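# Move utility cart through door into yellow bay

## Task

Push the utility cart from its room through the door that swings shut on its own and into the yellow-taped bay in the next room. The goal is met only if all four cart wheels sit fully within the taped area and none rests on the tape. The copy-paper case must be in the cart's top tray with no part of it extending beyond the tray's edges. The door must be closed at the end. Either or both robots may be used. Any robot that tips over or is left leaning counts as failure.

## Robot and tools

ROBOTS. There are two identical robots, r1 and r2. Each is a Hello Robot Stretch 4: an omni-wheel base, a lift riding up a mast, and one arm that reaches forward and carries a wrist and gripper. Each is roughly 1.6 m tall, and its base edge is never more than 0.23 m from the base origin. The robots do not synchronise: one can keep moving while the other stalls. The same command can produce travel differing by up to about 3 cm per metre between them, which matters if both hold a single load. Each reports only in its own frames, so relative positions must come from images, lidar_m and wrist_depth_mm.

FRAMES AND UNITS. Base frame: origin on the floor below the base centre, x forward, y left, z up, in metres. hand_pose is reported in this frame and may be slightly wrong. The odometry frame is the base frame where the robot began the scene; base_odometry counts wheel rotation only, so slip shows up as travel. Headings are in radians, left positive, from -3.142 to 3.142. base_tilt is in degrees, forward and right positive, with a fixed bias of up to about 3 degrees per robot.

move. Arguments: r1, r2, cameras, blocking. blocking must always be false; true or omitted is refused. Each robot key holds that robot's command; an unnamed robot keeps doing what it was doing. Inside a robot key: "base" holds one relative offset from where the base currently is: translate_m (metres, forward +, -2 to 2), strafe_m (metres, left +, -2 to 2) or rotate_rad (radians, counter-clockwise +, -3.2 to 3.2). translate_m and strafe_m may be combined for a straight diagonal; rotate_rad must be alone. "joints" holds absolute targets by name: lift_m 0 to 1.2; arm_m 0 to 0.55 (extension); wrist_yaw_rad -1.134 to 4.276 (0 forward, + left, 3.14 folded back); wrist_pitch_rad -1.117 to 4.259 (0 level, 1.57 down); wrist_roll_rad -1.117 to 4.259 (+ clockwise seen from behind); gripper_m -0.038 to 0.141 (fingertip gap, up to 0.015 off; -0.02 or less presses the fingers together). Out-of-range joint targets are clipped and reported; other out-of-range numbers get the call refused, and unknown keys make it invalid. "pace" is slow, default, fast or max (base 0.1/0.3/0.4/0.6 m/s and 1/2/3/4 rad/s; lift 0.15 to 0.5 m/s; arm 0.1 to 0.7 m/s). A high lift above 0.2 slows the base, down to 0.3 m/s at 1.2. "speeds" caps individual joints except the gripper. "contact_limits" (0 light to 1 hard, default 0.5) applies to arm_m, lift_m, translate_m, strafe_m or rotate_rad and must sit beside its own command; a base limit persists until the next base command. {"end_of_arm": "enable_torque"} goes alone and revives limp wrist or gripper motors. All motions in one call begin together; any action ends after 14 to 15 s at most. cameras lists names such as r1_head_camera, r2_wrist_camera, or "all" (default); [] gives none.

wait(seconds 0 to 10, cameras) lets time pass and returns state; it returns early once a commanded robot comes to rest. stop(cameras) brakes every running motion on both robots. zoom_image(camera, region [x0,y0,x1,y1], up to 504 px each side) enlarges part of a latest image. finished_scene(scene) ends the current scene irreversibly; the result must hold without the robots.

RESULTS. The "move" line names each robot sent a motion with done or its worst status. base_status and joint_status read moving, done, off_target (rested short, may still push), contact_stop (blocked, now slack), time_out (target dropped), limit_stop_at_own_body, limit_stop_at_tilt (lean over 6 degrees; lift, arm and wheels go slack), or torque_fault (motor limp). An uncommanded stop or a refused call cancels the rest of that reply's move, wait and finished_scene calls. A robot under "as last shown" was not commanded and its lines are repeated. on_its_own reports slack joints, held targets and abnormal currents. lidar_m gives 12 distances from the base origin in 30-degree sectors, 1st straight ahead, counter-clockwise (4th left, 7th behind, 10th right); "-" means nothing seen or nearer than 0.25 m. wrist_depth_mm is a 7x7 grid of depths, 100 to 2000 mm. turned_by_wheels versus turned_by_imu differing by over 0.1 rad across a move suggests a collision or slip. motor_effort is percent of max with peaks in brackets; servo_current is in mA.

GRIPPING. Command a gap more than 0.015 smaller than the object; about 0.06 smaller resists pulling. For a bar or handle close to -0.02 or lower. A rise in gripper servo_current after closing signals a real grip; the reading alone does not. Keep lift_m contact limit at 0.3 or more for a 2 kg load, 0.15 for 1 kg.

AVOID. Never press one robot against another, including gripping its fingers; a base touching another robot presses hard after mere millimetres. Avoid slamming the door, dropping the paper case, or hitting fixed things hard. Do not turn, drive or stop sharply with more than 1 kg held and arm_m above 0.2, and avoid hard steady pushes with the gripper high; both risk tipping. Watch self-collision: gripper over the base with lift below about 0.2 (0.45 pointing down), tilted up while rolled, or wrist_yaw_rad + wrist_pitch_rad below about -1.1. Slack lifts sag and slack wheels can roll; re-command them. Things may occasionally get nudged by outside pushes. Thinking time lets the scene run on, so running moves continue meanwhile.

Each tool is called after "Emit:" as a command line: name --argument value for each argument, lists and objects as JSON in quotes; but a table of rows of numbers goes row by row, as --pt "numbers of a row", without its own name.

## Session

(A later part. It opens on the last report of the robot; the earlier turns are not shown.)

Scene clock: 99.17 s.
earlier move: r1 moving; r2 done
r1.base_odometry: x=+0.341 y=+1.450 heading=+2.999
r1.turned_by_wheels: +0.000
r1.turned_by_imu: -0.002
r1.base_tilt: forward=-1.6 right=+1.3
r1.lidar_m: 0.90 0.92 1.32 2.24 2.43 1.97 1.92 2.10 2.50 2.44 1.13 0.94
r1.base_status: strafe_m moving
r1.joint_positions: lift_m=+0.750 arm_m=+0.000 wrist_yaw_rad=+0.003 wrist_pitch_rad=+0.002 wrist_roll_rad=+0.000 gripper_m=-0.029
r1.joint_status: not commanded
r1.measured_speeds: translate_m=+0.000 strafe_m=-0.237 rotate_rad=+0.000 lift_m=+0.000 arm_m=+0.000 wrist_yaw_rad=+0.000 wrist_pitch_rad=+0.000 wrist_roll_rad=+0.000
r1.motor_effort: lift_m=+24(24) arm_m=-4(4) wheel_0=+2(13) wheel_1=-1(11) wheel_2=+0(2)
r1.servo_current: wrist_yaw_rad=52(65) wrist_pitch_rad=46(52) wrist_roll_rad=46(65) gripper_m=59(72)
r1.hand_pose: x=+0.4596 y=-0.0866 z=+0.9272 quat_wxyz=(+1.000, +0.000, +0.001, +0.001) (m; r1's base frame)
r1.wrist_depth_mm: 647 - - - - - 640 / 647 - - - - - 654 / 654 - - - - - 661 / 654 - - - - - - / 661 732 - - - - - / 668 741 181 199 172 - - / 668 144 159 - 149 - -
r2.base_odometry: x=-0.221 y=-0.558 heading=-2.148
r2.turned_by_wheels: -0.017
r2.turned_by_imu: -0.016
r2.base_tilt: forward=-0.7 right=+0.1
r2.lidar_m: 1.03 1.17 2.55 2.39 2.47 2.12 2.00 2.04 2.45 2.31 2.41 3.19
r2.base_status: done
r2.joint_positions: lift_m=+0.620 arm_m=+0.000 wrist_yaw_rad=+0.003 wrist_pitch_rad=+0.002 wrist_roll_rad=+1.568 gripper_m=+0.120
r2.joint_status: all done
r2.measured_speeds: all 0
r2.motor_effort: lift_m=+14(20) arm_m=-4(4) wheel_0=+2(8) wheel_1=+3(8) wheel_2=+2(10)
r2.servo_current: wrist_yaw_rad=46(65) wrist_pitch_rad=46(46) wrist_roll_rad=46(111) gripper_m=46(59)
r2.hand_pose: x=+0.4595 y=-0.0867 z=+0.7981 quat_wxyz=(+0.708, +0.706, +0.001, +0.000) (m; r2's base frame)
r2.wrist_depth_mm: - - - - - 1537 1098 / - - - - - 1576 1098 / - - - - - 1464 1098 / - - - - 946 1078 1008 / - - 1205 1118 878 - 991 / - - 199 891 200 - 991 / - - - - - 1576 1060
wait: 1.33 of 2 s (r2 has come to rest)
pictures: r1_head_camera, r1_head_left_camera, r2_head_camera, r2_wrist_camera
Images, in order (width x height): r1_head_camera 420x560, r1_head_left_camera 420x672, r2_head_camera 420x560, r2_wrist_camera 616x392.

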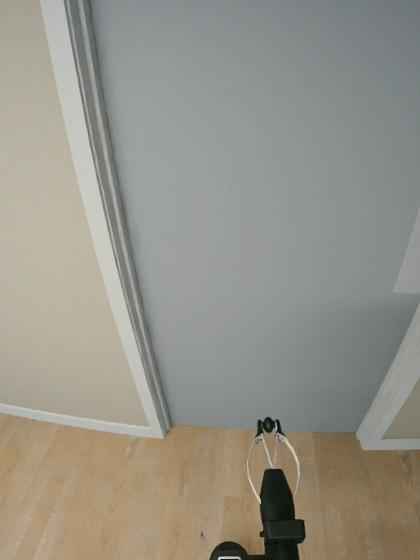

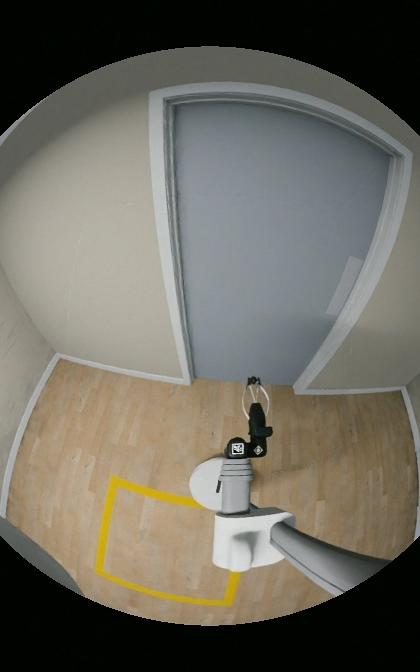

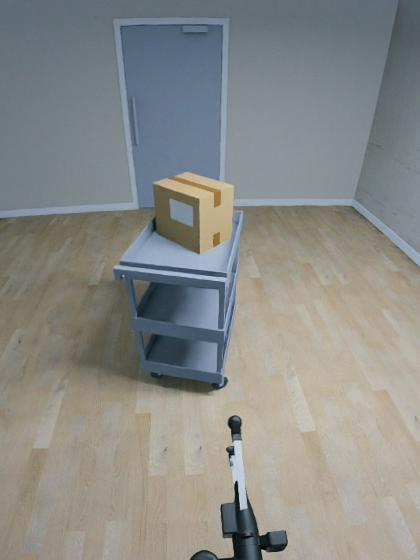

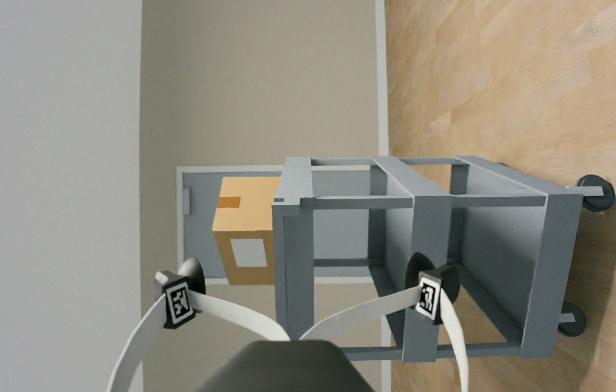

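Emit:
move --blocking false --r2 '{"base":{"translate_m":0.45,"strafe_m":0.1},"joints":{"lift_m":0.667}}' --cameras '[]'

Emit:
wait --seconds 4 --cameras '[]'

Emit:
wait --seconds 2 --cameras '["r2_head_camera","r2_wrist_camera"]'

Scene clock: 112.90 s.
earlier move: r1 done
move: r2 moving
r1.base_odometry: x=+0.354 y=+1.542 heading=+2.999
r1.turned_by_wheels: +0.000
r1.turned_by_imu: -0.001
r1.base_tilt: forward=-1.6 right=+1.3
r1.lidar_m: 0.90 0.96 1.31 2.34 2.52 2.01 1.94 2.12 2.42 2.37 1.10 0.94
r1.base_status: done
r1.joint_positions: lift_m=+0.750 arm_m=+0.000 wrist_yaw_rad=+0.003 wrist_pitch_rad=+0.002 wrist_roll_rad=+0.000 gripper_m=-0.029
r1.joint_status: not commanded
r1.measured_speeds: all 0
r1.motor_effort: lift_m=+23(24) arm_m=-4(4) wheel_0=-1(1) wheel_1=+0(1) wheel_2=+0(0)
r1.servo_current: wrist_yaw_rad=59(65) wrist_pitch_rad=33(46) wrist_roll_rad=59(65) gripper_m=59(65)
r1.hand_pose: x=+0.4596 y=-0.0866 z=+0.9272 quat_wxyz=(+1.000, +0.000, +0.001, +0.001) (m; r1's base frame)
r1.wrist_depth_mm: 691 - - - - - 654 / 707 - - - - 661 654 / 699 - - - - 661 654 / 699 - - - - - 654 / 699 - - - - - - / 715 - 181 198 172 - 661 / 723 136 159 - 149 - -
r2.base_odometry: x=-0.232 y=-0.588 heading=-2.148
r2.turned_by_wheels: +0.000
r2.turned_by_imu: +0.002
r2.base_tilt: forward=-0.7 right=+0.2
r2.lidar_m: 1.00 1.14 2.56 2.40 2.48 2.17 2.02 2.12 2.46 2.33 2.40 3.19
r2.base_status: translate_m moving; strafe_m moving
r2.joint_positions: lift_m=+0.654 arm_m=+0.000 wrist_yaw_rad=+0.003 wrist_pitch_rad=+0.002 wrist_roll_rad=+1.568 gripper_m=+0.120
r2.joint_status: lift_m moving
r2.measured_speeds: translate_m=+0.121 strafe_m=+0.028 rotate_rad=+0.000 lift_m=+0.091 arm_m=+0.000 wrist_yaw_rad=+0.000 wrist_pitch_rad=+0.000 wrist_roll_rad=+0.000
r2.motor_effort: lift_m=+21(25) arm_m=-4(4) wheel_0=+6(10) wheel_1=+8(10) wheel_2=-12(13)
r2.servo_current: wrist_yaw_rad=52(52) wrist_pitch_rad=39(39) wrist_roll_rad=46(52) gripper_m=52(52)
r2.hand_pose: x=+0.4595 y=-0.0867 z=+0.8320 quat_wxyz=(+0.708, +0.706, +0.001, +0.000) (m; r2's base frame)
r2.wrist_depth_mm: - - - - - 1618 1138 / - - - - - 1618 1160 / - - - - - 1661 1160 / - - - 1118 1255 1366 - / - - 1255 866 1464 - - / - - 198 866 214 - - / - - - - - 1661 1042
pictures: none
No camera images: "cameras" was empty.

Scene clock: 115.40 s.
earlier move: r2 done
r1.base_odometry: x=+0.354 y=+1.542 heading=+2.999
r1.turned_by_wheels: +0.000
r1.turned_by_imu: +0.000
r1.base_tilt: forward=-1.6 right=+1.3
r1.lidar_m: 0.90 0.97 1.30 2.34 2.52 1.99 1.95 2.08 2.41 2.37 1.11 0.92
r1.base_status: done
r1.joint_positions: lift_m=+0.750 arm_m=+0.000 wrist_yaw_rad=+0.003 wrist_pitch_rad=+0.002 wrist_roll_rad=+0.000 gripper_m=-0.029
r1.joint_status: not commanded
r1.measured_speeds: all 0
r1.motor_effort: lift_m=+24(24) arm_m=-4(4) wheel_0=+0(1) wheel_1=+0(1) wheel_2=+0(0)
r1.servo_current: wrist_yaw_rad=65(72) wrist_pitch_rad=46(52) wrist_roll_rad=52(65) gripper_m=59(72)
r1.hand_pose: x=+0.4596 y=-0.0866 z=+0.9272 quat_wxyz=(+1.000, +0.000, +0.001, +0.001) (m; r1's base frame)
r1.wrist_depth_mm: 691 - - - - - 647 / 699 - - - - 661 661 / 699 - - - - 654 654 / 707 - - - - - 654 / 699 - - - - - - / 732 - 181 198 172 - 661 / 723 136 159 - 149 - -
r2.base_odometry: x=-0.383 y=-0.989 heading=-2.148
r2.turned_by_wheels: +0.000
r2.turned_by_imu: +0.001
r2.base_tilt: forward=-0.7 right=+0.0
r2.lidar_m: 0.57 0.71 2.46 2.32 2.38 2.60 2.45 2.54 2.53 2.39 2.48 0.61
r2.base_status: done
r2.joint_positions: lift_m=+0.667 arm_m=+0.000 wrist_yaw_rad=+0.003 wrist_pitch_rad=+0.002 wrist_roll_rad=+1.568 gripper_m=+0.120
r2.joint_status: all done
r2.measured_speeds: all 0
r2.motor_effort: lift_m=+21(25) arm_m=-4(4) wheel_0=+4(10) wheel_1=+3(11) wheel_2=-2(14)
r2.servo_current: wrist_yaw_rad=39(59) wrist_pitch_rad=39(46) wrist_roll_rad=46(65) gripper_m=46(59)
r2.hand_pose: x=+0.4595 y=-0.0867 z=+0.8445 quat_wxyz=(+0.708, +0.706, +0.001, +0.000) (m; r2's base frame)
r2.wrist_depth_mm: - - - - - 1708 1138 / - - - - - 1661 1182 / - - 768 347 407 407 407 / - - 668 415 - - 424 / - - 759 439 1078 - 439 / - - 198 449 197 - 459 / - - - - - - 480
wait: 2.50 of 4 s (r2 has come to rest)
pictures: none
No camera images: "cameras" was empty.

Scene clock: 117.40 s.
r1.base_odometry: x=+0.354 y=+1.542 heading=+2.999
r1.turned_by_wheels: +0.000
r1.turned_by_imu: +0.000
r1.base_tilt: forward=-1.5 right=+1.3
r1.lidar_m: 0.90 0.97 1.32 2.34 2.53 1.98 1.94 2.10 2.42 2.36 1.11 0.94
r1.base_status: done
r1.joint_positions: lift_m=+0.750 arm_m=+0.000 wrist_yaw_rad=+0.003 wrist_pitch_rad=+0.002 wrist_roll_rad=+0.000 gripper_m=-0.029
r1.joint_status: not commanded
r1.measured_speeds: all 0
r1.motor_effort: lift_m=+23(24) arm_m=-4(4) wheel_0=-1(1) wheel_1=+0(1) wheel_2=+0(0)
r1.servo_current: wrist_yaw_rad=46(72) wrist_pitch_rad=39(52) wrist_roll_rad=52(65) gripper_m=59(72)
r1.hand_pose: x=+0.4596 y=-0.0866 z=+0.9272 quat_wxyz=(+1.000, +0.000, +0.001, +0.001) (m; r1's base frame)
r1.wrist_depth_mm: 691 - - - - - 654 / 699 - - - - 661 647 / 707 - - - - 661 661 / 699 - - - - - 654 / 699 - - - - - - / 723 - 180 198 173 - 661 / 715 137 159 - 149 - -
r2.base_odometry: x=-0.383 y=-0.989 heading=-2.148
r2.turned_by_wheels: +0.000
r2.turned_by_imu: +0.000
r2.base_tilt: forward=-0.7 right=+0.0
r2.lidar_m: 0.59 0.70 2.48 2.32 2.38 2.59 2.43 2.52 2.50 2.39 2.47 0.58
r2.base_status: done
r2.joint_positions: lift_m=+0.667 arm_m=+0.000 wrist_yaw_rad=+0.003 wrist_pitch_rad=+0.002 wrist_roll_rad=+1.568 gripper_m=+0.120
r2.joint_status: all done
r2.measured_speeds: all 0
r2.motor_effort: lift_m=+21(25) arm_m=-4(4) wheel_0=+3(10) wheel_1=+4(11) wheel_2=-2(14)
r2.servo_current: wrist_yaw_rad=46(59) wrist_pitch_rad=46(46) wrist_roll_rad=39(65) gripper_m=46(59)
r2.hand_pose: x=+0.4595 y=-0.0867 z=+0.8445 quat_wxyz=(+0.708, +0.706, +0.001, +0.000) (m; r2's base frame)
r2.wrist_depth_mm: - - - - - 1661 1182 / - - - - - 1708 1138 / - - 768 345 407 404 407 / - - 668 415 - - 421 / - - 759 439 1078 - 442 / - - 198 452 198 - 459 / - - - - - - 477
wait: 2.00 s; at rest by 0.27 s
pictures: r2_head_camera, r2_wrist_camera
Images, in order (width x height): r2_head_camera 420x560, r2_wrist_camera 616x392.

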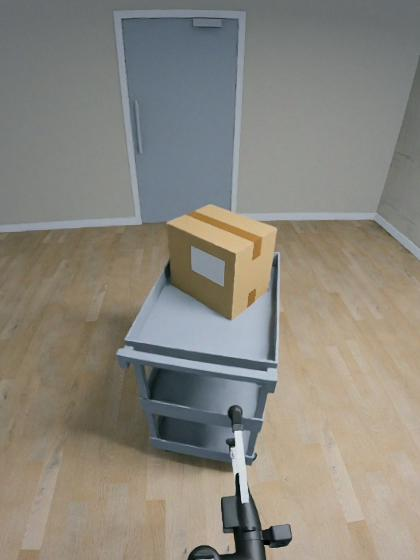

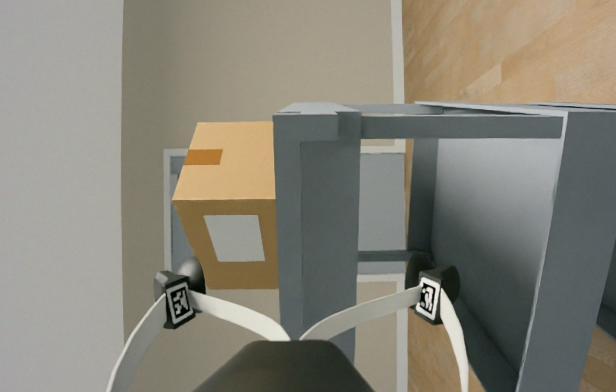

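Emit:
move --blocking false --r2 '{"base":{"rotate_rad":-0.32},"pace":"fast"}' --cameras '[]'

Emit:
wait --seconds 2 --cameras '[]'

Emit:
move --blocking false --r2 '{"base":{"strafe_m":0.23},"pace":"fast"}' --cameras '[]'

Emit:
wait --seconds 3 --cameras '["r2_head_camera","r2_wrist_camera"]'

Scene clock: 128.43 s.
move: r2 moving
r1: as last shown
r1.base_tilt: forward=-1.6 right=+1.3
r1.lidar_m: 0.90 0.94 1.31 2.35 2.53 1.99 1.94 2.10 2.41 2.36 1.10 0.93
r1.motor_effort: lift_m=+24(24) arm_m=-4(4) wheel_0=+0(1) wheel_1=+0(0) wheel_2=+0(0)
r1.servo_current: wrist_yaw_rad=65(65) wrist_pitch_rad=39(52) wrist_roll_rad=52(65) gripper_m=59(65)
r1.wrist_depth_mm: 699 - - - - - 654 / 707 - - - - 661 661 / 699 - - - - 661 647 / 707 - - - - - 661 / 699 - - - - - - / 723 - 180 198 172 - 661 / 723 136 159 - 149 - -
r2.base_odometry: x=-0.383 y=-0.989 heading=-2.416
r2.turned_by_wheels: -0.268
r2.turned_by_imu: -0.260
r2.base_tilt: forward=-0.7 right=+0.1
r2.lidar_m: 0.60 0.60 2.84 2.34 2.32 2.66 2.47 2.44 2.76 2.39 2.39 2.71
r2.base_status: rotate_rad moving
r2.joint_positions: lift_m=+0.667 arm_m=+0.000 wrist_yaw_rad=+0.002 wrist_pitch_rad=+0.002 wrist_roll_rad=+1.568 gripper_m=+0.120
r2.joint_status: not commanded
r2.measured_speeds: translate_m=+0.001 strafe_m=-0.001 rotate_rad=-0.561 lift_m=+0.000 arm_m=+0.000 wrist_yaw_rad=+0.000 wrist_pitch_rad=+0.000 wrist_roll_rad=+0.000
r2.motor_effort: lift_m=+21(21) arm_m=-4(4) wheel_0=+2(12) wheel_1=+2(11) wheel_2=+4(12)
r2.servo_current: wrist_yaw_rad=52(65) wrist_pitch_rad=46(46) wrist_roll_rad=39(59) gripper_m=46(52)
r2.hand_pose: x=+0.4595 y=-0.0867 z=+0.8445 quat_wxyz=(+0.708, +0.706, +0.001, +0.000) (m; r2's base frame)
r2.wrist_depth_mm: - - - - - 1661 1160 / - - - - - 1661 1138 / - - - - - 1708 1160 / - - - - - 1708 1182 / - - - 517 - - 436 / - - 200 377 192 - 439 / - - 683 - - - 439
pictures: none
No camera images: "cameras" was empty.

Scene clock: 128.93 s.
earlier move: r2 done
r1.base_odometry: x=+0.354 y=+1.542 heading=+2.999
r1.turned_by_wheels: +0.000
r1.turned_by_imu: +0.000
r1.base_tilt: forward=-1.6 right=+1.3
r1.lidar_m: 0.90 0.96 1.31 2.35 2.51 2.01 1.94 2.12 2.43 2.33 1.11 0.91
r1.base_status: not commanded
r1.joint_positions: lift_m=+0.750 arm_m=+0.000 wrist_yaw_rad=+0.003 wrist_pitch_rad=+0.002 wrist_roll_rad=+0.000 gripper_m=-0.029
r1.joint_status: not commanded
r1.measured_speeds: all 0
r1.motor_effort: lift_m=+23(24) arm_m=-4(4) wheel_0=+0(1) wheel_1=+0(0) wheel_2=+0(0)
r1.servo_current: wrist_yaw_rad=46(65) wrist_pitch_rad=52(52) wrist_roll_rad=39(65) gripper_m=59(65)
r1.hand_pose: x=+0.4596 y=-0.0866 z=+0.9272 quat_wxyz=(+1.000, +0.000, +0.001, +0.001) (m; r1's base frame)
r1.wrist_depth_mm: 699 - - - - - 647 / 707 - - - - 661 654 / 699 - - - - 661 654 / 707 - - - - - 654 / 707 - - - - - - / 715 - 180 198 172 - 668 / 723 136 159 - 149 - -
r2.base_odometry: x=-0.383 y=-0.989 heading=-2.467
r2.turned_by_wheels: -0.051
r2.turned_by_imu: -0.050
r2.base_tilt: forward=-0.7 right=+0.1
r2.lidar_m: 0.59 0.61 2.90 2.38 2.31 2.60 2.47 2.44 2.73 2.41 2.39 2.65
r2.base_status: done
r2.joint_positions: lift_m=+0.667 arm_m=+0.000 wrist_yaw_rad=+0.002 wrist_pitch_rad=+0.002 wrist_roll_rad=+1.568 gripper_m=+0.120
r2.joint_status: not commanded
r2.measured_speeds: all 0
r2.motor_effort: lift_m=+21(21) arm_m=-4(4) wheel_0=+3(12) wheel_1=+3(11) wheel_2=+2(12)
r2.servo_current: wrist_yaw_rad=39(65) wrist_pitch_rad=39(46) wrist_roll_rad=46(59) gripper_m=52(59)
r2.hand_pose: x=+0.4595 y=-0.0867 z=+0.8445 quat_wxyz=(+0.708, +0.706, +0.001, +0.000) (m; r2's base frame)
r2.wrist_depth_mm: - - - - - 1618 1138 / - - - - - 1708 1182 / - - - - - 1708 1160 / - - - - - 1708 1182 / - - - - - 1576 1098 / - - 216 387 193 - 436 / - - 661 - - - 436
wait: 0.50 of 2 s (r2 has come to rest)
pictures: none
No camera images: "cameras" was empty.

Scene clock: 129.43 s.
move: r2 moving
r1: as last shown
r1.lidar_m: 0.88 0.97 1.34 2.34 2.48 1.99 1.94 2.09 2.42 2.33 1.08 0.94
r1.servo_current: wrist_yaw_rad=52(59) wrist_pitch_rad=39(52) wrist_roll_rad=46(59) gripper_m=65(65)
r1.wrist_depth_mm: 691 - - - - - 654 / 707 - - - - 661 647 / 699 - - - - 668 654 / 699 - - - - - 654 / 699 - - - - - - / 732 - 181 198 172 - 661 / 715 136 159 - 149 - -
r2.base_odometry: x=-0.348 y=-1.032 heading=-2.467
r2.turned_by_wheels: +0.000
r2.turned_by_imu: +0.000
r2.base_tilt: forward=-0.7 right=+0.1
r2.lidar_m: 0.56 0.60 2.82 2.30 2.28 2.51 2.47 2.45 2.74 2.47 2.45 2.73
r2.base_status: strafe_m moving
r2.joint_positions: lift_m=+0.667 arm_m=+0.000 wrist_yaw_rad=+0.002 wrist_pitch_rad=+0.002 wrist_roll_rad=+1.568 gripper_m=+0.120
r2.joint_status: not commanded
r2.measured_speeds: translate_m=+0.000 strafe_m=+0.215 rotate_rad=+0.001 lift_m=+0.000 arm_m=+0.000 wrist_yaw_rad=+0.000 wrist_pitch_rad=+0.000 wrist_roll_rad=+0.000
r2.motor_effort: lift_m=+21(21) arm_m=-4(4) wheel_0=-13(14) wheel_1=+14(15) wheel_2=+0(2)
r2.servo_current: wrist_yaw_rad=46(52) wrist_pitch_rad=46(46) wrist_roll_rad=46(52) gripper_m=52(52)
r2.hand_pose: x=+0.4595 y=-0.0867 z=+0.8445 quat_wxyz=(+0.708, +0.706, +0.001, +0.000) (m; r2's base frame)
r2.wrist_depth_mm: - - - - - 1661 1138 / - - - - - 1708 1182 / - - - - - 1708 1182 / - - - - - 1756 1182 / - - - 504 - 1499 439 / - - 200 377 192 - 436 / - - 668 - - - 430
pictures: none
No camera images: "cameras" was empty.

Scene clock: 130.67 s.
earlier move: r2 done
r1.base_odometry: x=+0.354 y=+1.542 heading=+2.999
r1.turned_by_wheels: +0.000
r1.turned_by_imu: +0.000
r1.base_tilt: forward=-1.6 right=+1.3
r1.lidar_m: 0.90 0.96 1.29 2.35 2.53 1.98 1.93 2.12 2.39 2.35 1.10 0.91
r1.base_status: not commanded
r1.joint_positions: lift_m=+0.750 arm_m=+0.000 wrist_yaw_rad=+0.003 wrist_pitch_rad=+0.002 wrist_roll_rad=+0.000 gripper_m=-0.029
r1.joint_status: not commanded
r1.measured_speeds: all 0
r1.motor_effort: lift_m=+23(24) arm_m=-4(4) wheel_0=-1(1) wheel_1=+0(1) wheel_2=+0(0)
r1.servo_current: wrist_yaw_rad=39(65) wrist_pitch_rad=39(52) wrist_roll_rad=52(72) gripper_m=65(65)
r1.hand_pose: x=+0.4596 y=-0.0866 z=+0.9272 quat_wxyz=(+1.000, +0.000, +0.001, +0.001) (m; r1's base frame)
r1.wrist_depth_mm: 691 - - - - - 661 / 699 - - - - 661 647 / 699 - - - - 661 654 / 699 - - - - - 668 / 699 - - - - - - / 723 - 180 198 172 - 661 / 723 136 159 - 149 - -
r2.base_odometry: x=-0.239 y=-1.169 heading=-2.467
r2.turned_by_wheels: +0.000
r2.turned_by_imu: +0.000
r2.base_tilt: forward=-0.7 right=+0.0
r2.lidar_m: 0.56 0.61 2.64 2.15 2.10 2.38 2.56 2.53 2.80 2.65 2.60 0.61
r2.base_status: done
r2.joint_positions: lift_m=+0.667 arm_m=+0.000 wrist_yaw_rad=+0.002 wrist_pitch_rad=+0.002 wrist_roll_rad=+1.568 gripper_m=+0.120
r2.joint_status: not commanded
r2.measured_speeds: all 0
r2.motor_effort: lift_m=+21(21) arm_m=-4(4) wheel_0=+1(14) wheel_1=-1(15) wheel_2=+0(2)
r2.servo_current: wrist_yaw_rad=33(59) wrist_pitch_rad=39(46) wrist_roll_rad=52(65) gripper_m=46(59)
r2.hand_pose: x=+0.4595 y=-0.0867 z=+0.8445 quat_wxyz=(+0.708, +0.706, +0.001, +0.000) (m; r2's base frame)
r2.wrist_depth_mm: - - - - - 1708 1160 / - - - - - 1708 1182 / - - - 433 - 634 427 / - - 750 424 - - 427 / - - 647 424 - - 424 / - - 218 421 193 - 421 / - - - - - - -
wait: 1.23 of 3 s (r2 has come to rest)
pictures: r2_head_camera, r2_wrist_camera
Images, in order (width x height): r2_head_camera 420x560, r2_wrist_camera 616x392.

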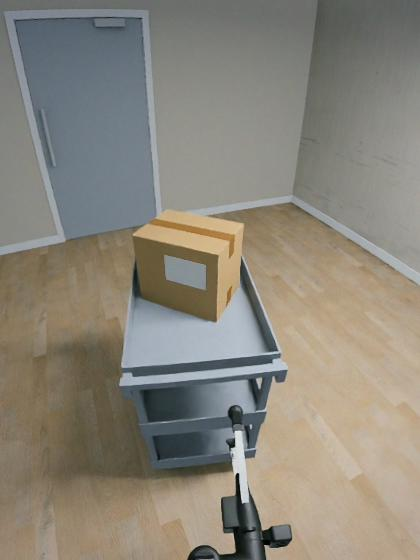

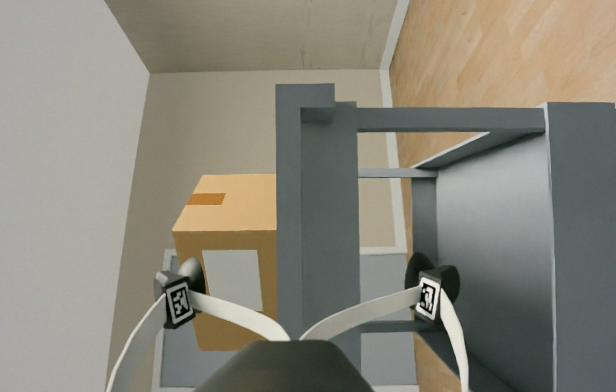

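Emit:
move --blocking false --r2 '{"base":{"strafe_m":0.08}}' --cameras '["r2_head_camera"]'

Emit:
zoom_image --camera "r2_head_camera" --region '[90, 190, 310, 480]'

Scene clock: 149.77 s.
move: r2 moving
r1: as last shown
r1.turned_by_imu: -0.001
r1.lidar_m: 0.91 0.96 1.29 2.33 2.51 1.99 1.94 2.13 2.43 2.34 1.11 0.92
r1.motor_effort: lift_m=+24(24) arm_m=-4(4) wheel_0=-1(1) wheel_1=+0(0) wheel_2=+0(0)
r1.servo_current: wrist_yaw_rad=39(52) wrist_pitch_rad=46(46) wrist_roll_rad=72(72) gripper_m=65(72)
r1.wrist_depth_mm: 699 - - - - - 654 / 707 - - - - 661 654 / 699 - - - - 661 654 / 699 - - - - - 654 / 699 - - - - - - / 723 - 180 198 173 - 654 / 715 136 159 - 149 - -
r2.base_odometry: x=-0.217 y=-1.197 heading=-2.467
r2.turned_by_wheels: +0.000
r2.turned_by_imu: +0.002
r2.base_tilt: forward=-0.6 right=+0.1
r2.lidar_m: 0.57 0.59 2.60 2.13 2.09 2.28 2.56 2.52 2.83 2.64 2.66 0.61
r2.base_status: strafe_m moving
r2.joint_positions: lift_m=+0.667 arm_m=+0.000 wrist_yaw_rad=+0.002 wrist_pitch_rad=+0.002 wrist_roll_rad=+1.568 gripper_m=+0.120
r2.joint_status: not commanded
r2.measured_speeds: translate_m=+0.000 strafe_m=+0.140 rotate_rad=-0.003 lift_m=+0.000 arm_m=+0.000 wrist_yaw_rad=+0.000 wrist_pitch_rad=+0.000 wrist_roll_rad=+0.000
r2.motor_effort: lift_m=+21(21) arm_m=-4(4) wheel_0=-9(11) wheel_1=+11(13) wheel_2=+0(2)
r2.servo_current: wrist_yaw_rad=52(59) wrist_pitch_rad=46(46) wrist_roll_rad=46(52) gripper_m=59(59)
r2.hand_pose: x=+0.4595 y=-0.0867 z=+0.8445 quat_wxyz=(+0.708, +0.706, +0.001, +0.000) (m; r2's base frame)
r2.wrist_depth_mm: - - - - - 1661 1160 / - - - 384 - 1576 439 / - - - 430 - 866 433 / - - 707 427 - - 424 / - - 661 418 - - 421 / - - 200 415 197 - 418 / - - - - - - -
pictures: r2_head_camera
Images, in order (width x height): r2_head_camera 420x560.

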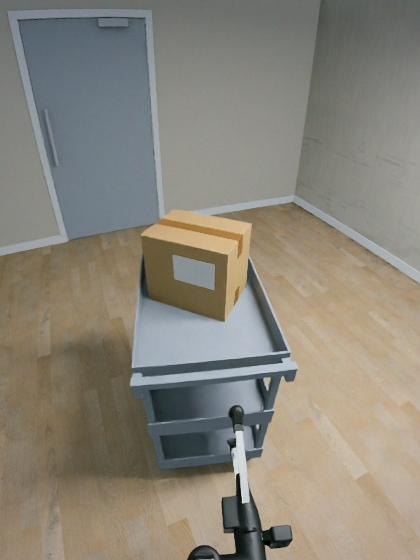

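Scaled by 1.738 from the camera's 420x560 image, which has a finer 1200x1600 frame.

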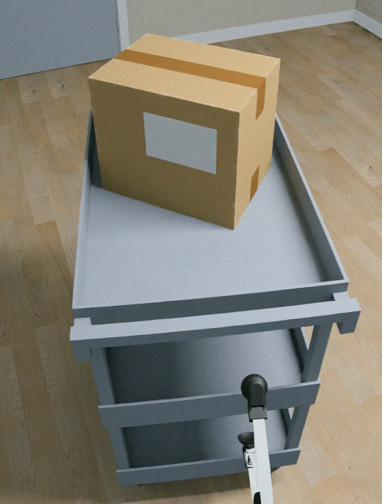

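Emit:
move --blocking false --r2 '{"base":{"translate_m":0.1},"joints":{"lift_m":0.682,"arm_m":0.12}}' --cameras '[]'

Emit:
wait --seconds 3 --cameras '[]'

Emit:
wait --seconds 0.3 --cameras '["r2_head_camera","r2_wrist_camera"]'

Scene clock: 161.90 s.
earlier move: r2 done
move: r2 moving
r1: as last shown
r1.lidar_m: 0.89 0.96 1.31 2.34 2.50 1.99 1.95 2.10 2.40 2.36 1.10 0.90
r1.motor_effort: lift_m=+23(24) arm_m=-4(4) wheel_0=+0(1) wheel_1=-1(1) wheel_2=+0(0)
r1.servo_current: wrist_yaw_rad=39(65) wrist_pitch_rad=46(46) wrist_roll_rad=39(59) gripper_m=59(65)
r1.wrist_depth_mm: 691 - - - - - 647 / 707 - - - - 661 647 / 699 - - - - 668 647 / 699 - - - - - 654 / 691 - - - - - - / 732 - 180 198 173 - 661 / 723 136 159 - 149 - -
r2.base_odometry: x=-0.214 y=-1.251 heading=-2.467
r2.turned_by_wheels: +0.000
r2.turned_by_imu: +0.001
r2.base_tilt: forward=-0.7 right=+0.0
r2.lidar_m: 0.51 3.14 2.56 2.10 2.06 2.27 2.62 2.57 2.87 2.67 2.68 0.59
r2.base_status: translate_m moving
r2.joint_positions: lift_m=+0.682 arm_m=+0.050 wrist_yaw_rad=+0.002 wrist_pitch_rad=+0.002 wrist_roll_rad=+1.568 gripper_m=+0.120
r2.joint_status: lift_m moving; arm_m moving
r2.measured_speeds: translate_m=+0.122 strafe_m=+0.000 rotate_rad=+0.006 lift_m=+0.000 arm_m=+0.195 wrist_yaw_rad=+0.000 wrist_pitch_rad=+0.000 wrist_roll_rad=+0.001
r2.motor_effort: lift_m=+21(24) arm_m=+6(11) wheel_0=+6(10) wheel_1=+7(9) wheel_2=-13(13)
r2.servo_current: wrist_yaw_rad=39(59) wrist_pitch_rad=39(39) wrist_roll_rad=46(59) gripper_m=52(59)
r2.hand_pose: x=+0.5100 y=-0.0867 z=+0.8595 quat_wxyz=(+0.708, +0.706, +0.001, +0.000) (m; r2's base frame)
r2.wrist_depth_mm: - - - 351 370 382 382 / - - - 359 - 1708 - / - - - 353 355 842 - / - - 591 351 351 - - / - - 615 347 347 - - / - - 218 286 200 - - / - - - - - 1863 -
pictures: none
No camera images: "cameras" was empty.

Scene clock: 162.97 s.
earlier move: r2 done
r1.base_odometry: x=+0.354 y=+1.542 heading=+2.999
r1.turned_by_wheels: +0.000
r1.turned_by_imu: +0.000
r1.base_tilt: forward=-1.6 right=+1.2
r1.lidar_m: 0.90 0.95 1.32 2.34 2.51 2.00 1.93 2.11 2.40 2.38 1.09 0.92
r1.base_status: not commanded
r1.joint_positions: lift_m=+0.750 arm_m=+0.000 wrist_yaw_rad=+0.003 wrist_pitch_rad=+0.002 wrist_roll_rad=+0.000 gripper_m=-0.029
r1.joint_status: not commanded
r1.measured_speeds: all 0
r1.motor_effort: lift_m=+24(24) arm_m=-4(4) wheel_0=+0(1) wheel_1=+0(1) wheel_2=+0(0)
r1.servo_current: wrist_yaw_rad=52(65) wrist_pitch_rad=46(52) wrist_roll_rad=46(59) gripper_m=59(65)
r1.hand_pose: x=+0.4596 y=-0.0866 z=+0.9272 quat_wxyz=(+1.000, +0.000, +0.001, +0.001) (m; r1's base frame)
r1.wrist_depth_mm: 691 - - - - - 654 / 699 - - - - 668 654 / 699 - - - - 661 661 / 699 - - - - - 654 / 699 - - - - - - / 723 - 180 198 173 - 661 / 723 136 159 - 149 - -
r2.base_odometry: x=-0.267 y=-1.293 heading=-2.468
r2.turned_by_wheels: -0.001
r2.turned_by_imu: +0.000
r2.base_tilt: forward=-0.7 right=+0.1
r2.lidar_m: 0.47 3.07 2.60 2.09 2.08 2.30 2.68 2.62 2.93 2.69 2.65 0.54
r2.base_status: done
r2.joint_positions: lift_m=+0.682 arm_m=+0.120 wrist_yaw_rad=-0.002 wrist_pitch_rad=+0.004 wrist_roll_rad=+1.568 gripper_m=+0.120
r2.joint_status: all done
r2.measured_speeds: all 0
r2.motor_effort: lift_m=+21(24) arm_m=+8(11) wheel_0=-1(10) wheel_1=+2(9) wheel_2=-7(13)
r2.servo_current: wrist_yaw_rad=46(59) wrist_pitch_rad=39(46) wrist_roll_rad=46(59) gripper_m=52(59)
r2.hand_pose: x=+0.5789 y=-0.0879 z=+0.8588 quat_wxyz=(+0.708, +0.706, +0.001, -0.002) (m; r2's base frame)
r2.wrist_depth_mm: - - - 167 229 1661 1182 / - - - 164 226 1661 484 / - - 603 162 224 798 - / - 484 452 160 220 820 - / - - 473 158 217 809 - / - - 218 156 211 183 - / - - 554 - 212 - -
wait: 1.07 of 3 s (r2 has come to rest)
pictures: none
No camera images: "cameras" was empty.

Scene clock: 163.27 s.
r1.base_odometry: x=+0.354 y=+1.542 heading=+2.999
r1.turned_by_wheels: +0.000
r1.turned_by_imu: +0.000
r1.base_tilt: forward=-1.6 right=+1.3
r1.lidar_m: 0.90 0.95 1.29 2.35 2.49 1.99 1.94 2.13 2.41 2.36 1.10 0.94
r1.base_status: not commanded
r1.joint_positions: lift_m=+0.750 arm_m=+0.000 wrist_yaw_rad=+0.003 wrist_pitch_rad=+0.002 wrist_roll_rad=+0.000 gripper_m=-0.029
r1.joint_status: not commanded
r1.measured_speeds: all 0
r1.motor_effort: lift_m=+24(24) arm_m=-4(4) wheel_0=-1(1) wheel_1=+0(1) wheel_2=+0(0)
r1.servo_current: wrist_yaw_rad=39(65) wrist_pitch_rad=39(52) wrist_roll_rad=39(59) gripper_m=65(65)
r1.hand_pose: x=+0.4596 y=-0.0866 z=+0.9272 quat_wxyz=(+1.000, +0.000, +0.001, +0.001) (m; r1's base frame)
r1.wrist_depth_mm: 707 - - - - - 647 / 699 - - - - 661 654 / 707 - - - - 668 654 / 699 - - - - - 654 / 699 - - - - - - / 723 - 181 198 173 - 661 / 723 136 159 - 149 - -
r2.base_odometry: x=-0.267 y=-1.293 heading=-2.468
r2.turned_by_wheels: +0.000
r2.turned_by_imu: +0.000
r2.base_tilt: forward=-0.7 right=+0.0
r2.lidar_m: 0.47 3.10 2.60 2.11 2.08 2.30 2.67 2.63 2.91 2.67 2.65 0.55
r2.base_status: done
r2.joint_positions: lift_m=+0.682 arm_m=+0.120 wrist_yaw_rad=-0.002 wrist_pitch_rad=+0.004 wrist_roll_rad=+1.568 gripper_m=+0.120
r2.joint_status: all done
r2.measured_speeds: all 0
r2.motor_effort: lift_m=+21(24) arm_m=+8(11) wheel_0=+0(10) wheel_1=+2(9) wheel_2=-7(13)
r2.servo_current: wrist_yaw_rad=39(59) wrist_pitch_rad=46(46) wrist_roll_rad=46(59) gripper_m=52(59)
r2.hand_pose: x=+0.5789 y=-0.0879 z=+0.8588 quat_wxyz=(+0.708, +0.706, +0.001, -0.002) (m; r2's base frame)
r2.wrist_depth_mm: - - - 166 229 1661 1138 / - - - 164 225 1618 484 / - - 609 162 223 798 - / - 480 452 160 220 820 - / - - 469 158 217 798 - / - - 216 156 211 183 - / - - 559 - 213 - -
wait: 0.30 s; at rest by 0.27 s
pictures: r2_head_camera, r2_wrist_camera
Images, in order (width x height): r2_head_camera 420x560, r2_wrist_camera 616x392.

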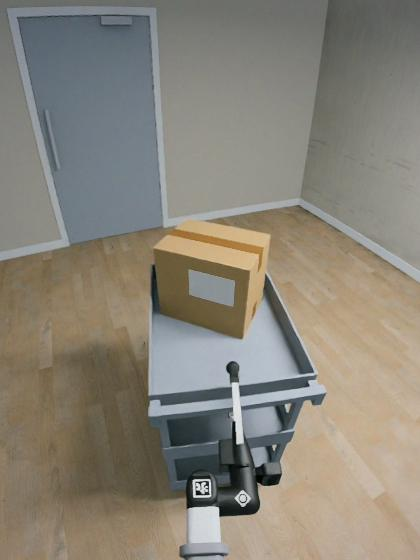

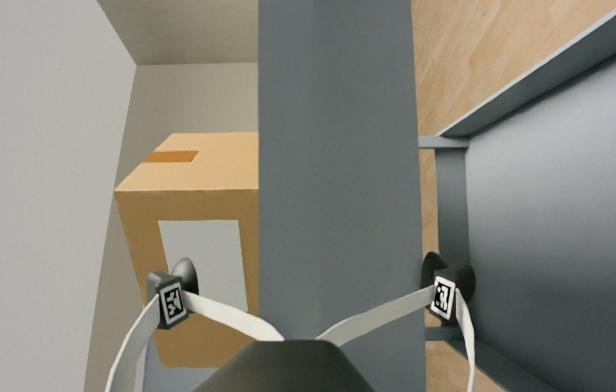

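Emit:
move --blocking false --r2 '{"joints":{"lift_m":0.671,"gripper_m":0.02}}' --cameras '[]'

Emit:
wait --seconds 2 --cameras '["r2_head_camera","r2_wrist_camera"]'

Scene clock: 173.67 s.
move: r2 moving
r1: as last shown
r1.turned_by_imu: -0.001
r1.base_tilt: forward=-1.6 right=+1.2
r1.lidar_m: 0.89 0.95 1.33 2.35 2.48 1.98 1.93 2.13 2.42 2.37 1.10 0.92
r1.motor_effort: lift_m=+23(24) arm_m=-3(4) wheel_0=+0(1) wheel_1=+0(1) wheel_2=+0(0)
r1.servo_current: wrist_yaw_rad=59(59) wrist_pitch_rad=39(46) wrist_roll_rad=33(59) gripper_m=59(72)
r1.wrist_depth_mm: 691 - - - - - 654 / 707 - - - - 654 647 / 699 - - - - 654 647 / 699 - - - - - 661 / 699 - - - - - - / 723 - 181 198 173 - 661 / 715 136 159 - 149 - -
r2.base_odometry: x=-0.267 y=-1.293 heading=-2.468
r2.turned_by_wheels: +0.000
r2.turned_by_imu: +0.001
r2.base_tilt: forward=-0.7 right=+0.1
r2.lidar_m: 0.48 3.09 2.59 2.10 2.09 2.31 2.68 2.65 2.91 2.69 2.64 0.52
r2.base_status: not commanded
r2.joint_positions: lift_m=+0.671 arm_m=+0.120 wrist_yaw_rad=-0.002 wrist_pitch_rad=+0.004 wrist_roll_rad=+1.568 gripper_m=+0.106
r2.joint_status: lift_m moving; gripper_m moving
r2.measured_speeds: translate_m=+0.000 strafe_m=+0.000 rotate_rad=+0.000 lift_m=-0.001 arm_m=+0.000 wrist_yaw_rad=+0.000 wrist_pitch_rad=+0.000 wrist_roll_rad=+0.000
r2.motor_effort: lift_m=+14(20) arm_m=+8(9) wheel_0=-1(1) wheel_1=+1(2) wheel_2=-7(7)
r2.servo_current: wrist_yaw_rad=59(65) wrist_pitch_rad=39(46) wrist_roll_rad=39(59) gripper_m=111(111)
r2.hand_pose: x=+0.5789 y=-0.0879 z=+0.8484 quat_wxyz=(+0.708, +0.706, +0.001, -0.002) (m; r2's base frame)
r2.wrist_depth_mm: - - - 228 229 1618 1182 / - - - 224 226 1618 - / - - 559 222 223 798 - / - 452 449 218 220 820 - / - 484 462 216 216 809 - / - - 168 156 211 - - / - - 559 - - - -
pictures: none
No camera images: "cameras" was empty.

Scene clock: 175.03 s.
earlier move: r2 done
r1.base_odometry: x=+0.354 y=+1.542 heading=+2.999
r1.turned_by_wheels: +0.000
r1.turned_by_imu: +0.000
r1.base_tilt: forward=-1.6 right=+1.3
r1.lidar_m: 0.88 0.94 1.33 2.34 2.50 1.99 1.94 2.10 2.39 2.36 1.10 0.92
r1.base_status: not commanded
r1.joint_positions: lift_m=+0.750 arm_m=+0.000 wrist_yaw_rad=+0.003 wrist_pitch_rad=+0.002 wrist_roll_rad=+0.000 gripper_m=-0.029
r1.joint_status: not commanded
r1.measured_speeds: all 0
r1.motor_effort: lift_m=+23(24) arm_m=-4(4) wheel_0=+0(1) wheel_1=+0(1) wheel_2=+0(0)
r1.servo_current: wrist_yaw_rad=52(72) wrist_pitch_rad=39(52) wrist_roll_rad=59(59) gripper_m=65(72)
r1.hand_pose: x=+0.4596 y=-0.0866 z=+0.9272 quat_wxyz=(+1.000, +0.000, +0.001, +0.001) (m; r1's base frame)
r1.wrist_depth_mm: 707 - - - - - 654 / 699 - - - - 661 654 / 699 - - - - 654 661 / 699 - - - - - 654 / 699 - - - - - - / 732 - 180 199 173 - 661 / 715 136 159 - 149 - -
r2.base_odometry: x=-0.267 y=-1.293 heading=-2.468
r2.turned_by_wheels: +0.000
r2.turned_by_imu: +0.000
r2.base_tilt: forward=-0.7 right=+0.1
r2.lidar_m: 0.46 3.08 2.60 2.12 2.11 2.29 2.66 2.66 2.93 2.68 2.66 0.52
r2.base_status: not commanded
r2.joint_positions: lift_m=+0.671 arm_m=+0.120 wrist_yaw_rad=-0.001 wrist_pitch_rad=+0.010 wrist_roll_rad=+1.568 gripper_m=+0.022
r2.joint_status: all done
r2.measured_speeds: all 0
r2.motor_effort: lift_m=+17(20) arm_m=+5(9) wheel_0=-1(1) wheel_1=+2(2) wheel_2=-4(7)
r2.servo_current: wrist_yaw_rad=39(65) wrist_pitch_rad=52(65) wrist_roll_rad=39(59) gripper_m=176(397)
r2.hand_pose: x=+0.5791 y=-0.0877 z=+0.8464 quat_wxyz=(+0.708, +0.706, +0.003, -0.004) (m; r2's base frame)
r2.wrist_depth_mm: - - - 215 216 1537 1160 / - - - 213 213 1576 - / - - 480 211 212 809 - / - 436 427 209 211 820 - / - 473 147 207 208 - - / - 504 146 205 195 166 - / - - 559 - - 1756 -
wait: 1.37 of 2 s (r2 has come to rest)
pictures: r2_head_camera, r2_wrist_camera
Images, in order (width x height): r2_head_camera 420x560, r2_wrist_camera 616x392.

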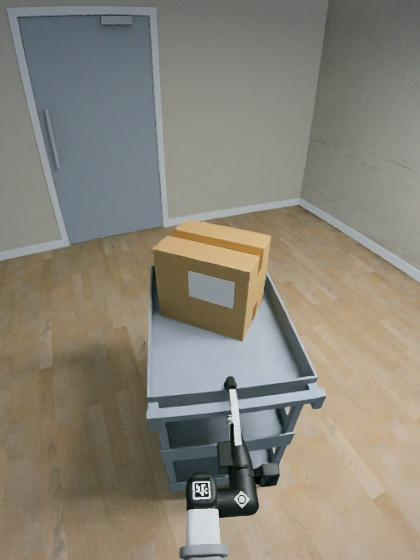

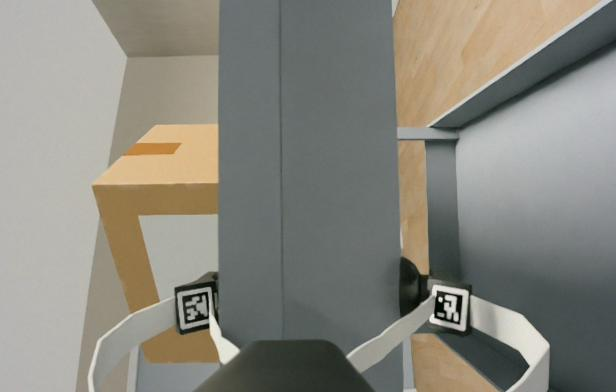

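Emit:
move --blocking false --r2 '{"base":{"translate_m":-0.6},"pace":"default"}' --cameras '[]'

Emit:
wait --seconds 5 --cameras '["r2_head_camera","r2_wrist_camera"]'

Scene clock: 194.27 s.
move: r2 moving
r1: as last shown
r1.turned_by_imu: -0.001
r1.base_tilt: forward=-1.5 right=+1.3
r1.lidar_m: 0.89 0.96 1.34 2.33 2.54 2.00 1.94 2.11 2.43 2.36 1.08 0.93
r1.motor_effort: lift_m=+24(24) arm_m=-4(4) wheel_0=-1(1) wheel_1=+0(0) wheel_2=+0(0)
r1.servo_current: wrist_yaw_rad=46(78) wrist_pitch_rad=33(46) wrist_roll_rad=39(65) gripper_m=59(65)
r1.wrist_depth_mm: 707 - - - - - 654 / 699 - - - - 661 654 / 699 - - - - 661 654 / 707 - - - - - 668 / 699 - - - - - - / 723 - 180 197 172 - 661 / 732 136 158 - 149 - -
r2.base_odometry: x=-0.243 y=-1.274 heading=-2.468
r2.turned_by_wheels: +0.000
r2.turned_by_imu: +0.002
r2.base_tilt: forward=-0.7 right=+0.1
r2.lidar_m: 0.51 3.11 2.58 2.10 2.07 2.30 2.65 2.60 2.88 2.68 2.67 0.56
r2.base_status: translate_m moving
r2.joint_positions: lift_m=+0.671 arm_m=+0.120 wrist_yaw_rad=-0.002 wrist_pitch_rad=+0.009 wrist_roll_rad=+1.568 gripper_m=+0.021
r2.joint_status: not commanded
r2.measured_speeds: translate_m=-0.123 strafe_m=+0.001 rotate_rad=-0.003 lift_m=+0.000 arm_m=+0.000 wrist_yaw_rad=-0.022 wrist_pitch_rad=-0.021 wrist_roll_rad=+0.000
r2.motor_effort: lift_m=+17(17) arm_m=+5(5) wheel_0=-8(13) wheel_1=-7(8) wheel_2=+10(14)
r2.servo_current: wrist_yaw_rad=52(52) wrist_pitch_rad=65(65) wrist_roll_rad=46(59) gripper_m=163(182)
r2.hand_pose: x=+0.5791 y=-0.0879 z=+0.8466 quat_wxyz=(+0.708, +0.706, +0.003, -0.004) (m; r2's base frame)
r2.wrist_depth_mm: - - - 250 253 1618 1205 / - - - 247 249 1661 - / - - 591 244 246 778 - / - 477 473 243 243 - - / - 517 496 239 241 - - / - - 182 236 184 - - / - - 591 - - 1756 -
pictures: none
No camera images: "cameras" was empty.

Scene clock: 197.27 s.
earlier move: r2 done
r1.base_odometry: x=+0.354 y=+1.542 heading=+2.999
r1.turned_by_wheels: +0.000
r1.turned_by_imu: +0.000
r1.base_tilt: forward=-1.6 right=+1.2
r1.lidar_m: 0.87 0.96 1.34 2.34 2.49 1.99 1.94 2.10 2.41 2.36 1.09 0.92
r1.base_status: not commanded
r1.joint_positions: lift_m=+0.750 arm_m=+0.000 wrist_yaw_rad=+0.003 wrist_pitch_rad=+0.002 wrist_roll_rad=+0.000 gripper_m=-0.029
r1.joint_status: not commanded
r1.measured_speeds: all 0
r1.motor_effort: lift_m=+23(24) arm_m=-4(4) wheel_0=-1(1) wheel_1=+0(1) wheel_2=+0(0)
r1.servo_current: wrist_yaw_rad=59(78) wrist_pitch_rad=46(52) wrist_roll_rad=46(65) gripper_m=65(72)
r1.hand_pose: x=+0.4596 y=-0.0866 z=+0.9272 quat_wxyz=(+1.000, +0.000, +0.001, +0.001) (m; r1's base frame)
r1.wrist_depth_mm: 691 - - - - - 640 / 699 - - - - 661 654 / 699 - - - - 661 647 / 699 - - - - - 654 / 707 - - - - - - / 723 - 181 198 172 - 661 / 715 136 158 - 149 - -
r2.base_odometry: x=+0.201 y=-0.919 heading=-2.468
r2.turned_by_wheels: +0.000
r2.turned_by_imu: +0.003
r2.base_tilt: forward=-0.7 right=+0.1
r2.lidar_m: 0.51 0.56 2.36 1.89 1.85 2.10 2.12 2.09 2.31 2.88 2.84 0.55
r2.base_status: done
r2.joint_positions: lift_m=+0.671 arm_m=+0.120 wrist_yaw_rad=+0.007 wrist_pitch_rad=+0.000 wrist_roll_rad=+1.568 gripper_m=+0.020
r2.joint_status: not commanded
r2.measured_speeds: all 0
r2.motor_effort: lift_m=+17(17) arm_m=-4(5) wheel_0=+0(14) wheel_1=-3(11) wheel_2=+3(22)
r2.servo_current: wrist_yaw_rad=59(72) wrist_pitch_rad=33(65) wrist_roll_rad=46(59) gripper_m=59(182)
r2.hand_pose: x=+0.5800 y=-0.0853 z=+0.8493 quat_wxyz=(+0.708, +0.706, +0.003, +0.003) (m; r2's base frame)
r2.wrist_depth_mm: - - - 177 236 240 239 / - - - 178 237 1756 1205 / - - 627 180 238 778 - / - - 480 181 240 831 - / - - 500 182 241 831 - / - - 196 183 185 - - / - - 615 - - 1921 -
wait: 3.00 of 5 s (r2 has come to rest)
pictures: r2_head_camera, r2_wrist_camera
Images, in order (width x height): r2_head_camera 420x560, r2_wrist_camera 616x392.

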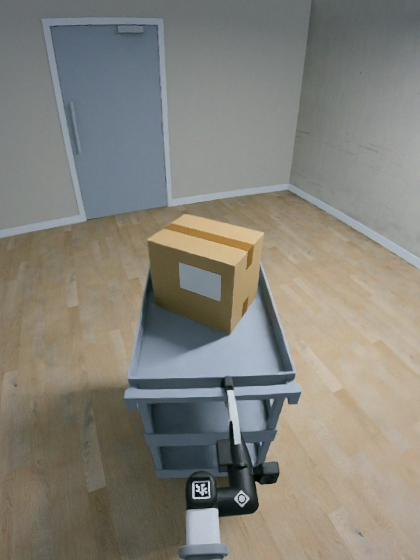

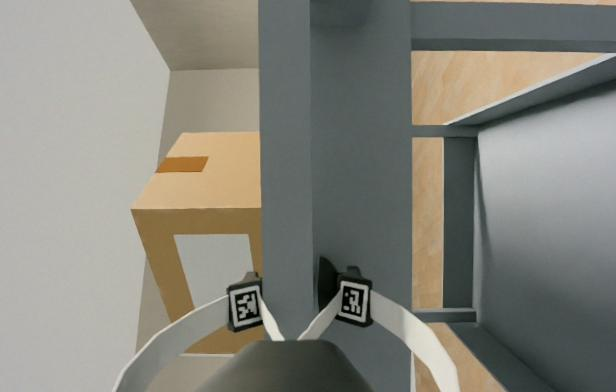

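Emit:
move --blocking false --r2 '{"joints":{"gripper_m":-0.03}}' --cameras '[]'

Emit:
wait --seconds 1 --cameras '[]'

Emit:
move --blocking false --r2 '{"base":{"rotate_rad":0.39},"pace":"slow"}' --cameras '[]'

Emit:
wait --seconds 4 --cameras '["r2_head_camera","r2_wrist_camera"]'

Scene clock: 204.30 s.
move: r2 moving
r1: as last shown
r1.lidar_m: 0.90 0.97 1.30 2.35 2.49 1.99 1.94 2.13 2.42 2.37 1.09 0.91
r1.motor_effort: lift_m=+23(24) arm_m=-4(4) wheel_0=-1(1) wheel_1=+0(0) wheel_2=+0(0)
r1.servo_current: wrist_yaw_rad=33(65) wrist_pitch_rad=46(52) wrist_roll_rad=39(65) gripper_m=65(65)
r1.wrist_depth_mm: 691 - - - - - 647 / 707 - - - - 661 647 / 699 - - - - 661 654 / 699 - - - - - 661 / 691 - - - - - - / 732 - 180 198 172 - 654 / 715 136 159 - 148 - -
r2.base_odometry: x=+0.201 y=-0.919 heading=-2.468
r2.turned_by_wheels: +0.000
r2.turned_by_imu: +0.001
r2.base_tilt: forward=-0.7 right=+0.1
r2.lidar_m: 0.52 0.54 2.30 1.87 1.84 2.08 2.12 2.09 2.32 2.89 2.87 0.54
r2.base_status: not commanded
r2.joint_positions: lift_m=+0.671 arm_m=+0.120 wrist_yaw_rad=+0.007 wrist_pitch_rad=+0.000 wrist_roll_rad=+1.568 gripper_m=+0.001
r2.joint_status: gripper_m moving
r2.measured_speeds: all 0
r2.motor_effort: lift_m=+17(17) arm_m=-4(5) wheel_0=+0(1) wheel_1=-3(3) wheel_2=+2(3)
r2.servo_current: wrist_yaw_rad=59(65) wrist_pitch_rad=39(46) wrist_roll_rad=33(52) gripper_m=202(202)
r2.hand_pose: x=+0.5800 y=-0.0853 z=+0.8493 quat_wxyz=(+0.708, +0.706, +0.003, +0.003) (m; r2's base frame)
r2.wrist_depth_mm: - - - 173 231 240 238 / - - - 233 232 1708 1205 / - - 621 176 233 788 - / - - 480 234 236 842 - / - - 496 178 236 831 - / - - 191 178 183 - - / - - 627 - - - -
pictures: none
No camera images: "cameras" was empty.

Scene clock: 205.03 s.
earlier move: r2 done
r1.base_odometry: x=+0.354 y=+1.542 heading=+2.999
r1.turned_by_wheels: +0.000
r1.turned_by_imu: +0.000
r1.base_tilt: forward=-1.6 right=+1.3
r1.lidar_m: 0.90 0.96 1.30 2.35 2.50 1.99 1.94 2.12 2.43 2.37 1.10 0.93
r1.base_status: not commanded
r1.joint_positions: lift_m=+0.750 arm_m=+0.000 wrist_yaw_rad=+0.003 wrist_pitch_rad=+0.002 wrist_roll_rad=+0.000 gripper_m=-0.029
r1.joint_status: not commanded
r1.measured_speeds: all 0
r1.motor_effort: lift_m=+24(24) arm_m=-4(4) wheel_0=-1(1) wheel_1=+0(1) wheel_2=+0(0)
r1.servo_current: wrist_yaw_rad=59(65) wrist_pitch_rad=39(52) wrist_roll_rad=52(65) gripper_m=59(65)
r1.hand_pose: x=+0.4596 y=-0.0866 z=+0.9272 quat_wxyz=(+1.000, +0.000, +0.001, +0.001) (m; r1's base frame)
r1.wrist_depth_mm: 699 - - - - - 654 / 707 - - - - 661 654 / 707 - - - - 661 661 / 699 - - - - - 654 / 699 - - - - - - / 723 - 181 198 173 - 668 / 723 136 159 - 149 - -
r2.base_odometry: x=+0.201 y=-0.919 heading=-2.468
r2.turned_by_wheels: +0.000
r2.turned_by_imu: +0.000
r2.base_tilt: forward=-0.7 right=+0.1
r2.lidar_m: 0.52 0.51 2.34 1.88 1.85 2.12 2.08 2.08 2.32 2.88 2.85 0.55
r2.base_status: not commanded
r2.joint_positions: lift_m=+0.671 arm_m=+0.120 wrist_yaw_rad=+0.007 wrist_pitch_rad=+0.000 wrist_roll_rad=+1.568 gripper_m=-0.029
r2.joint_status: all done
r2.measured_speeds: all 0
r2.motor_effort: lift_m=+17(17) arm_m=-4(5) wheel_0=+0(1) wheel_1=-3(3) wheel_2=+3(3)
r2.servo_current: wrist_yaw_rad=46(65) wrist_pitch_rad=46(46) wrist_roll_rad=52(59) gripper_m=104(208)
r2.hand_pose: x=+0.5800 y=-0.0853 z=+0.8493 quat_wxyz=(+0.708, +0.706, +0.003, +0.003) (m; r2's base frame)
r2.wrist_depth_mm: - - - 165 223 228 240 / - - - 166 224 1708 1138 / - - 609 167 225 798 - / - - 469 227 227 831 - / - - 484 170 229 820 - / - - 186 170 178 - - / - - 615 - 230 - -
wait: 0.73 of 1 s (r2 has come to rest)
pictures: none
No camera images: "cameras" was empty.

Scene clock: 205.53 s.
move: r2 moving
r1: as last shown
r1.lidar_m: 0.90 0.96 1.29 2.33 2.47 1.99 1.93 2.12 2.44 2.33 1.09 0.92
r1.motor_effort: lift_m=+24(24) arm_m=-4(4) wheel_0=+0(1) wheel_1=+0(0) wheel_2=+0(0)
r1.servo_current: wrist_yaw_rad=46(59) wrist_pitch_rad=39(46) wrist_roll_rad=39(59) gripper_m=59(72)
r1.wrist_depth_mm: 699 - - - - - 647 / 699 - - - - 654 661 / 699 - - - - 654 654 / 699 - - - - - 654 / 707 - - - - - - / 732 - 181 198 173 - 654 / 715 136 160 - 149 - -
r2.base_odometry: x=+0.201 y=-0.919 heading=-2.344
r2.turned_by_wheels: +0.124
r2.turned_by_imu: +0.120
r2.base_tilt: forward=-0.7 right=+0.1
r2.lidar_m: 0.53 0.61 2.14 1.84 1.85 2.25 2.10 2.10 2.50 2.86 2.89 0.54
r2.base_status: rotate_rad moving
r2.joint_positions: lift_m=+0.671 arm_m=+0.120 wrist_yaw_rad=-0.009 wrist_pitch_rad=+0.000 wrist_roll_rad=+1.569 gripper_m=-0.029
r2.joint_status: not commanded
r2.measured_speeds: translate_m=+0.000 strafe_m=-0.002 rotate_rad=+0.491 lift_m=+0.000 arm_m=+0.000 wrist_yaw_rad=+0.000 wrist_pitch_rad=+0.000 wrist_roll_rad=+0.000
r2.motor_effort: lift_m=+17(17) arm_m=-4(5) wheel_0=-14(16) wheel_1=-8(10) wheel_2=-16(17)
r2.servo_current: wrist_yaw_rad=59(65) wrist_pitch_rad=39(46) wrist_roll_rad=39(59) gripper_m=98(104)
r2.hand_pose: x=+0.5785 y=-0.0899 z=+0.8493 quat_wxyz=(+0.708, +0.706, -0.003, -0.003) (m; r2's base frame)
r2.wrist_depth_mm: - - - 153 207 1756 1182 / - - - 210 212 788 - / - - 504 159 217 798 - / - 488 462 163 221 820 - / - - 530 167 226 - - / - - 186 171 178 - - / - - - - 237 1756 521
pictures: none
No camera images: "cameras" was empty.

Scene clock: 206.57 s.
earlier move: r2 done
r1.base_odometry: x=+0.354 y=+1.542 heading=+2.999
r1.turned_by_wheels: +0.000
r1.turned_by_imu: +0.000
r1.base_tilt: forward=-1.6 right=+1.3
r1.lidar_m: 0.90 0.96 1.31 2.34 2.51 1.98 1.95 2.10 2.42 2.36 1.08 0.91
r1.base_status: not commanded
r1.joint_positions: lift_m=+0.750 arm_m=+0.000 wrist_yaw_rad=+0.003 wrist_pitch_rad=+0.002 wrist_roll_rad=+0.000 gripper_m=-0.029
r1.joint_status: not commanded
r1.measured_speeds: all 0
r1.motor_effort: lift_m=+24(24) arm_m=-4(4) wheel_0=-1(1) wheel_1=+0(1) wheel_2=+0(0)
r1.servo_current: wrist_yaw_rad=39(59) wrist_pitch_rad=46(52) wrist_roll_rad=39(59) gripper_m=59(72)
r1.hand_pose: x=+0.4596 y=-0.0866 z=+0.9272 quat_wxyz=(+1.000, +0.000, +0.001, +0.001) (m; r1's base frame)
r1.wrist_depth_mm: 699 - - - - - 661 / 699 - - - - 661 654 / 699 - - - - 661 654 / 691 - - - - - 654 / 707 - - - - - - / 723 - 181 198 172 - 654 / 715 136 159 - 149 - -
r2.base_odometry: x=+0.201 y=-0.919 heading=-2.079
r2.turned_by_wheels: +0.265
r2.turned_by_imu: +0.257
r2.base_tilt: forward=-0.7 right=+0.1
r2.lidar_m: 0.56 2.62 1.92 1.85 1.97 2.16 2.08 2.22 2.96 2.87 3.02 0.45
r2.base_status: done
r2.joint_positions: lift_m=+0.671 arm_m=+0.120 wrist_yaw_rad=+0.000 wrist_pitch_rad=+0.000 wrist_roll_rad=+1.569 gripper_m=-0.029
r2.joint_status: not commanded
r2.measured_speeds: all 0
r2.motor_effort: lift_m=+17(17) arm_m=+4(5) wheel_0=-8(17) wheel_1=-5(11) wheel_2=-7(17)
r2.servo_current: wrist_yaw_rad=46(65) wrist_pitch_rad=33(46) wrist_roll_rad=46(59) gripper_m=91(104)
r2.hand_pose: x=+0.5793 y=-0.0875 z=+0.8493 quat_wxyz=(+0.708, +0.706, +0.000, +0.000) (m; r2's base frame)
r2.wrist_depth_mm: - 370 - - 136 - - / - 404 427 - 151 - - / - - 530 - 167 - - / - - - 111 189 - - / - - - 128 217 1808 517 / - - 184 155 178 1708 477 / - - - - 382 1464 1205
wait: 1.03 of 4 s (r2 has come to rest)
pictures: r2_head_camera, r2_wrist_camera
Images, in order (width x height): r2_head_camera 420x560, r2_wrist_camera 616x392.

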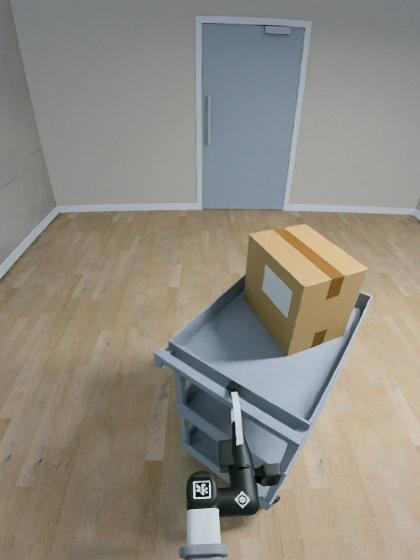

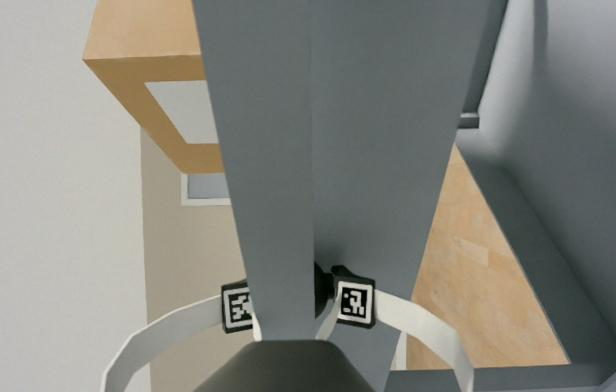

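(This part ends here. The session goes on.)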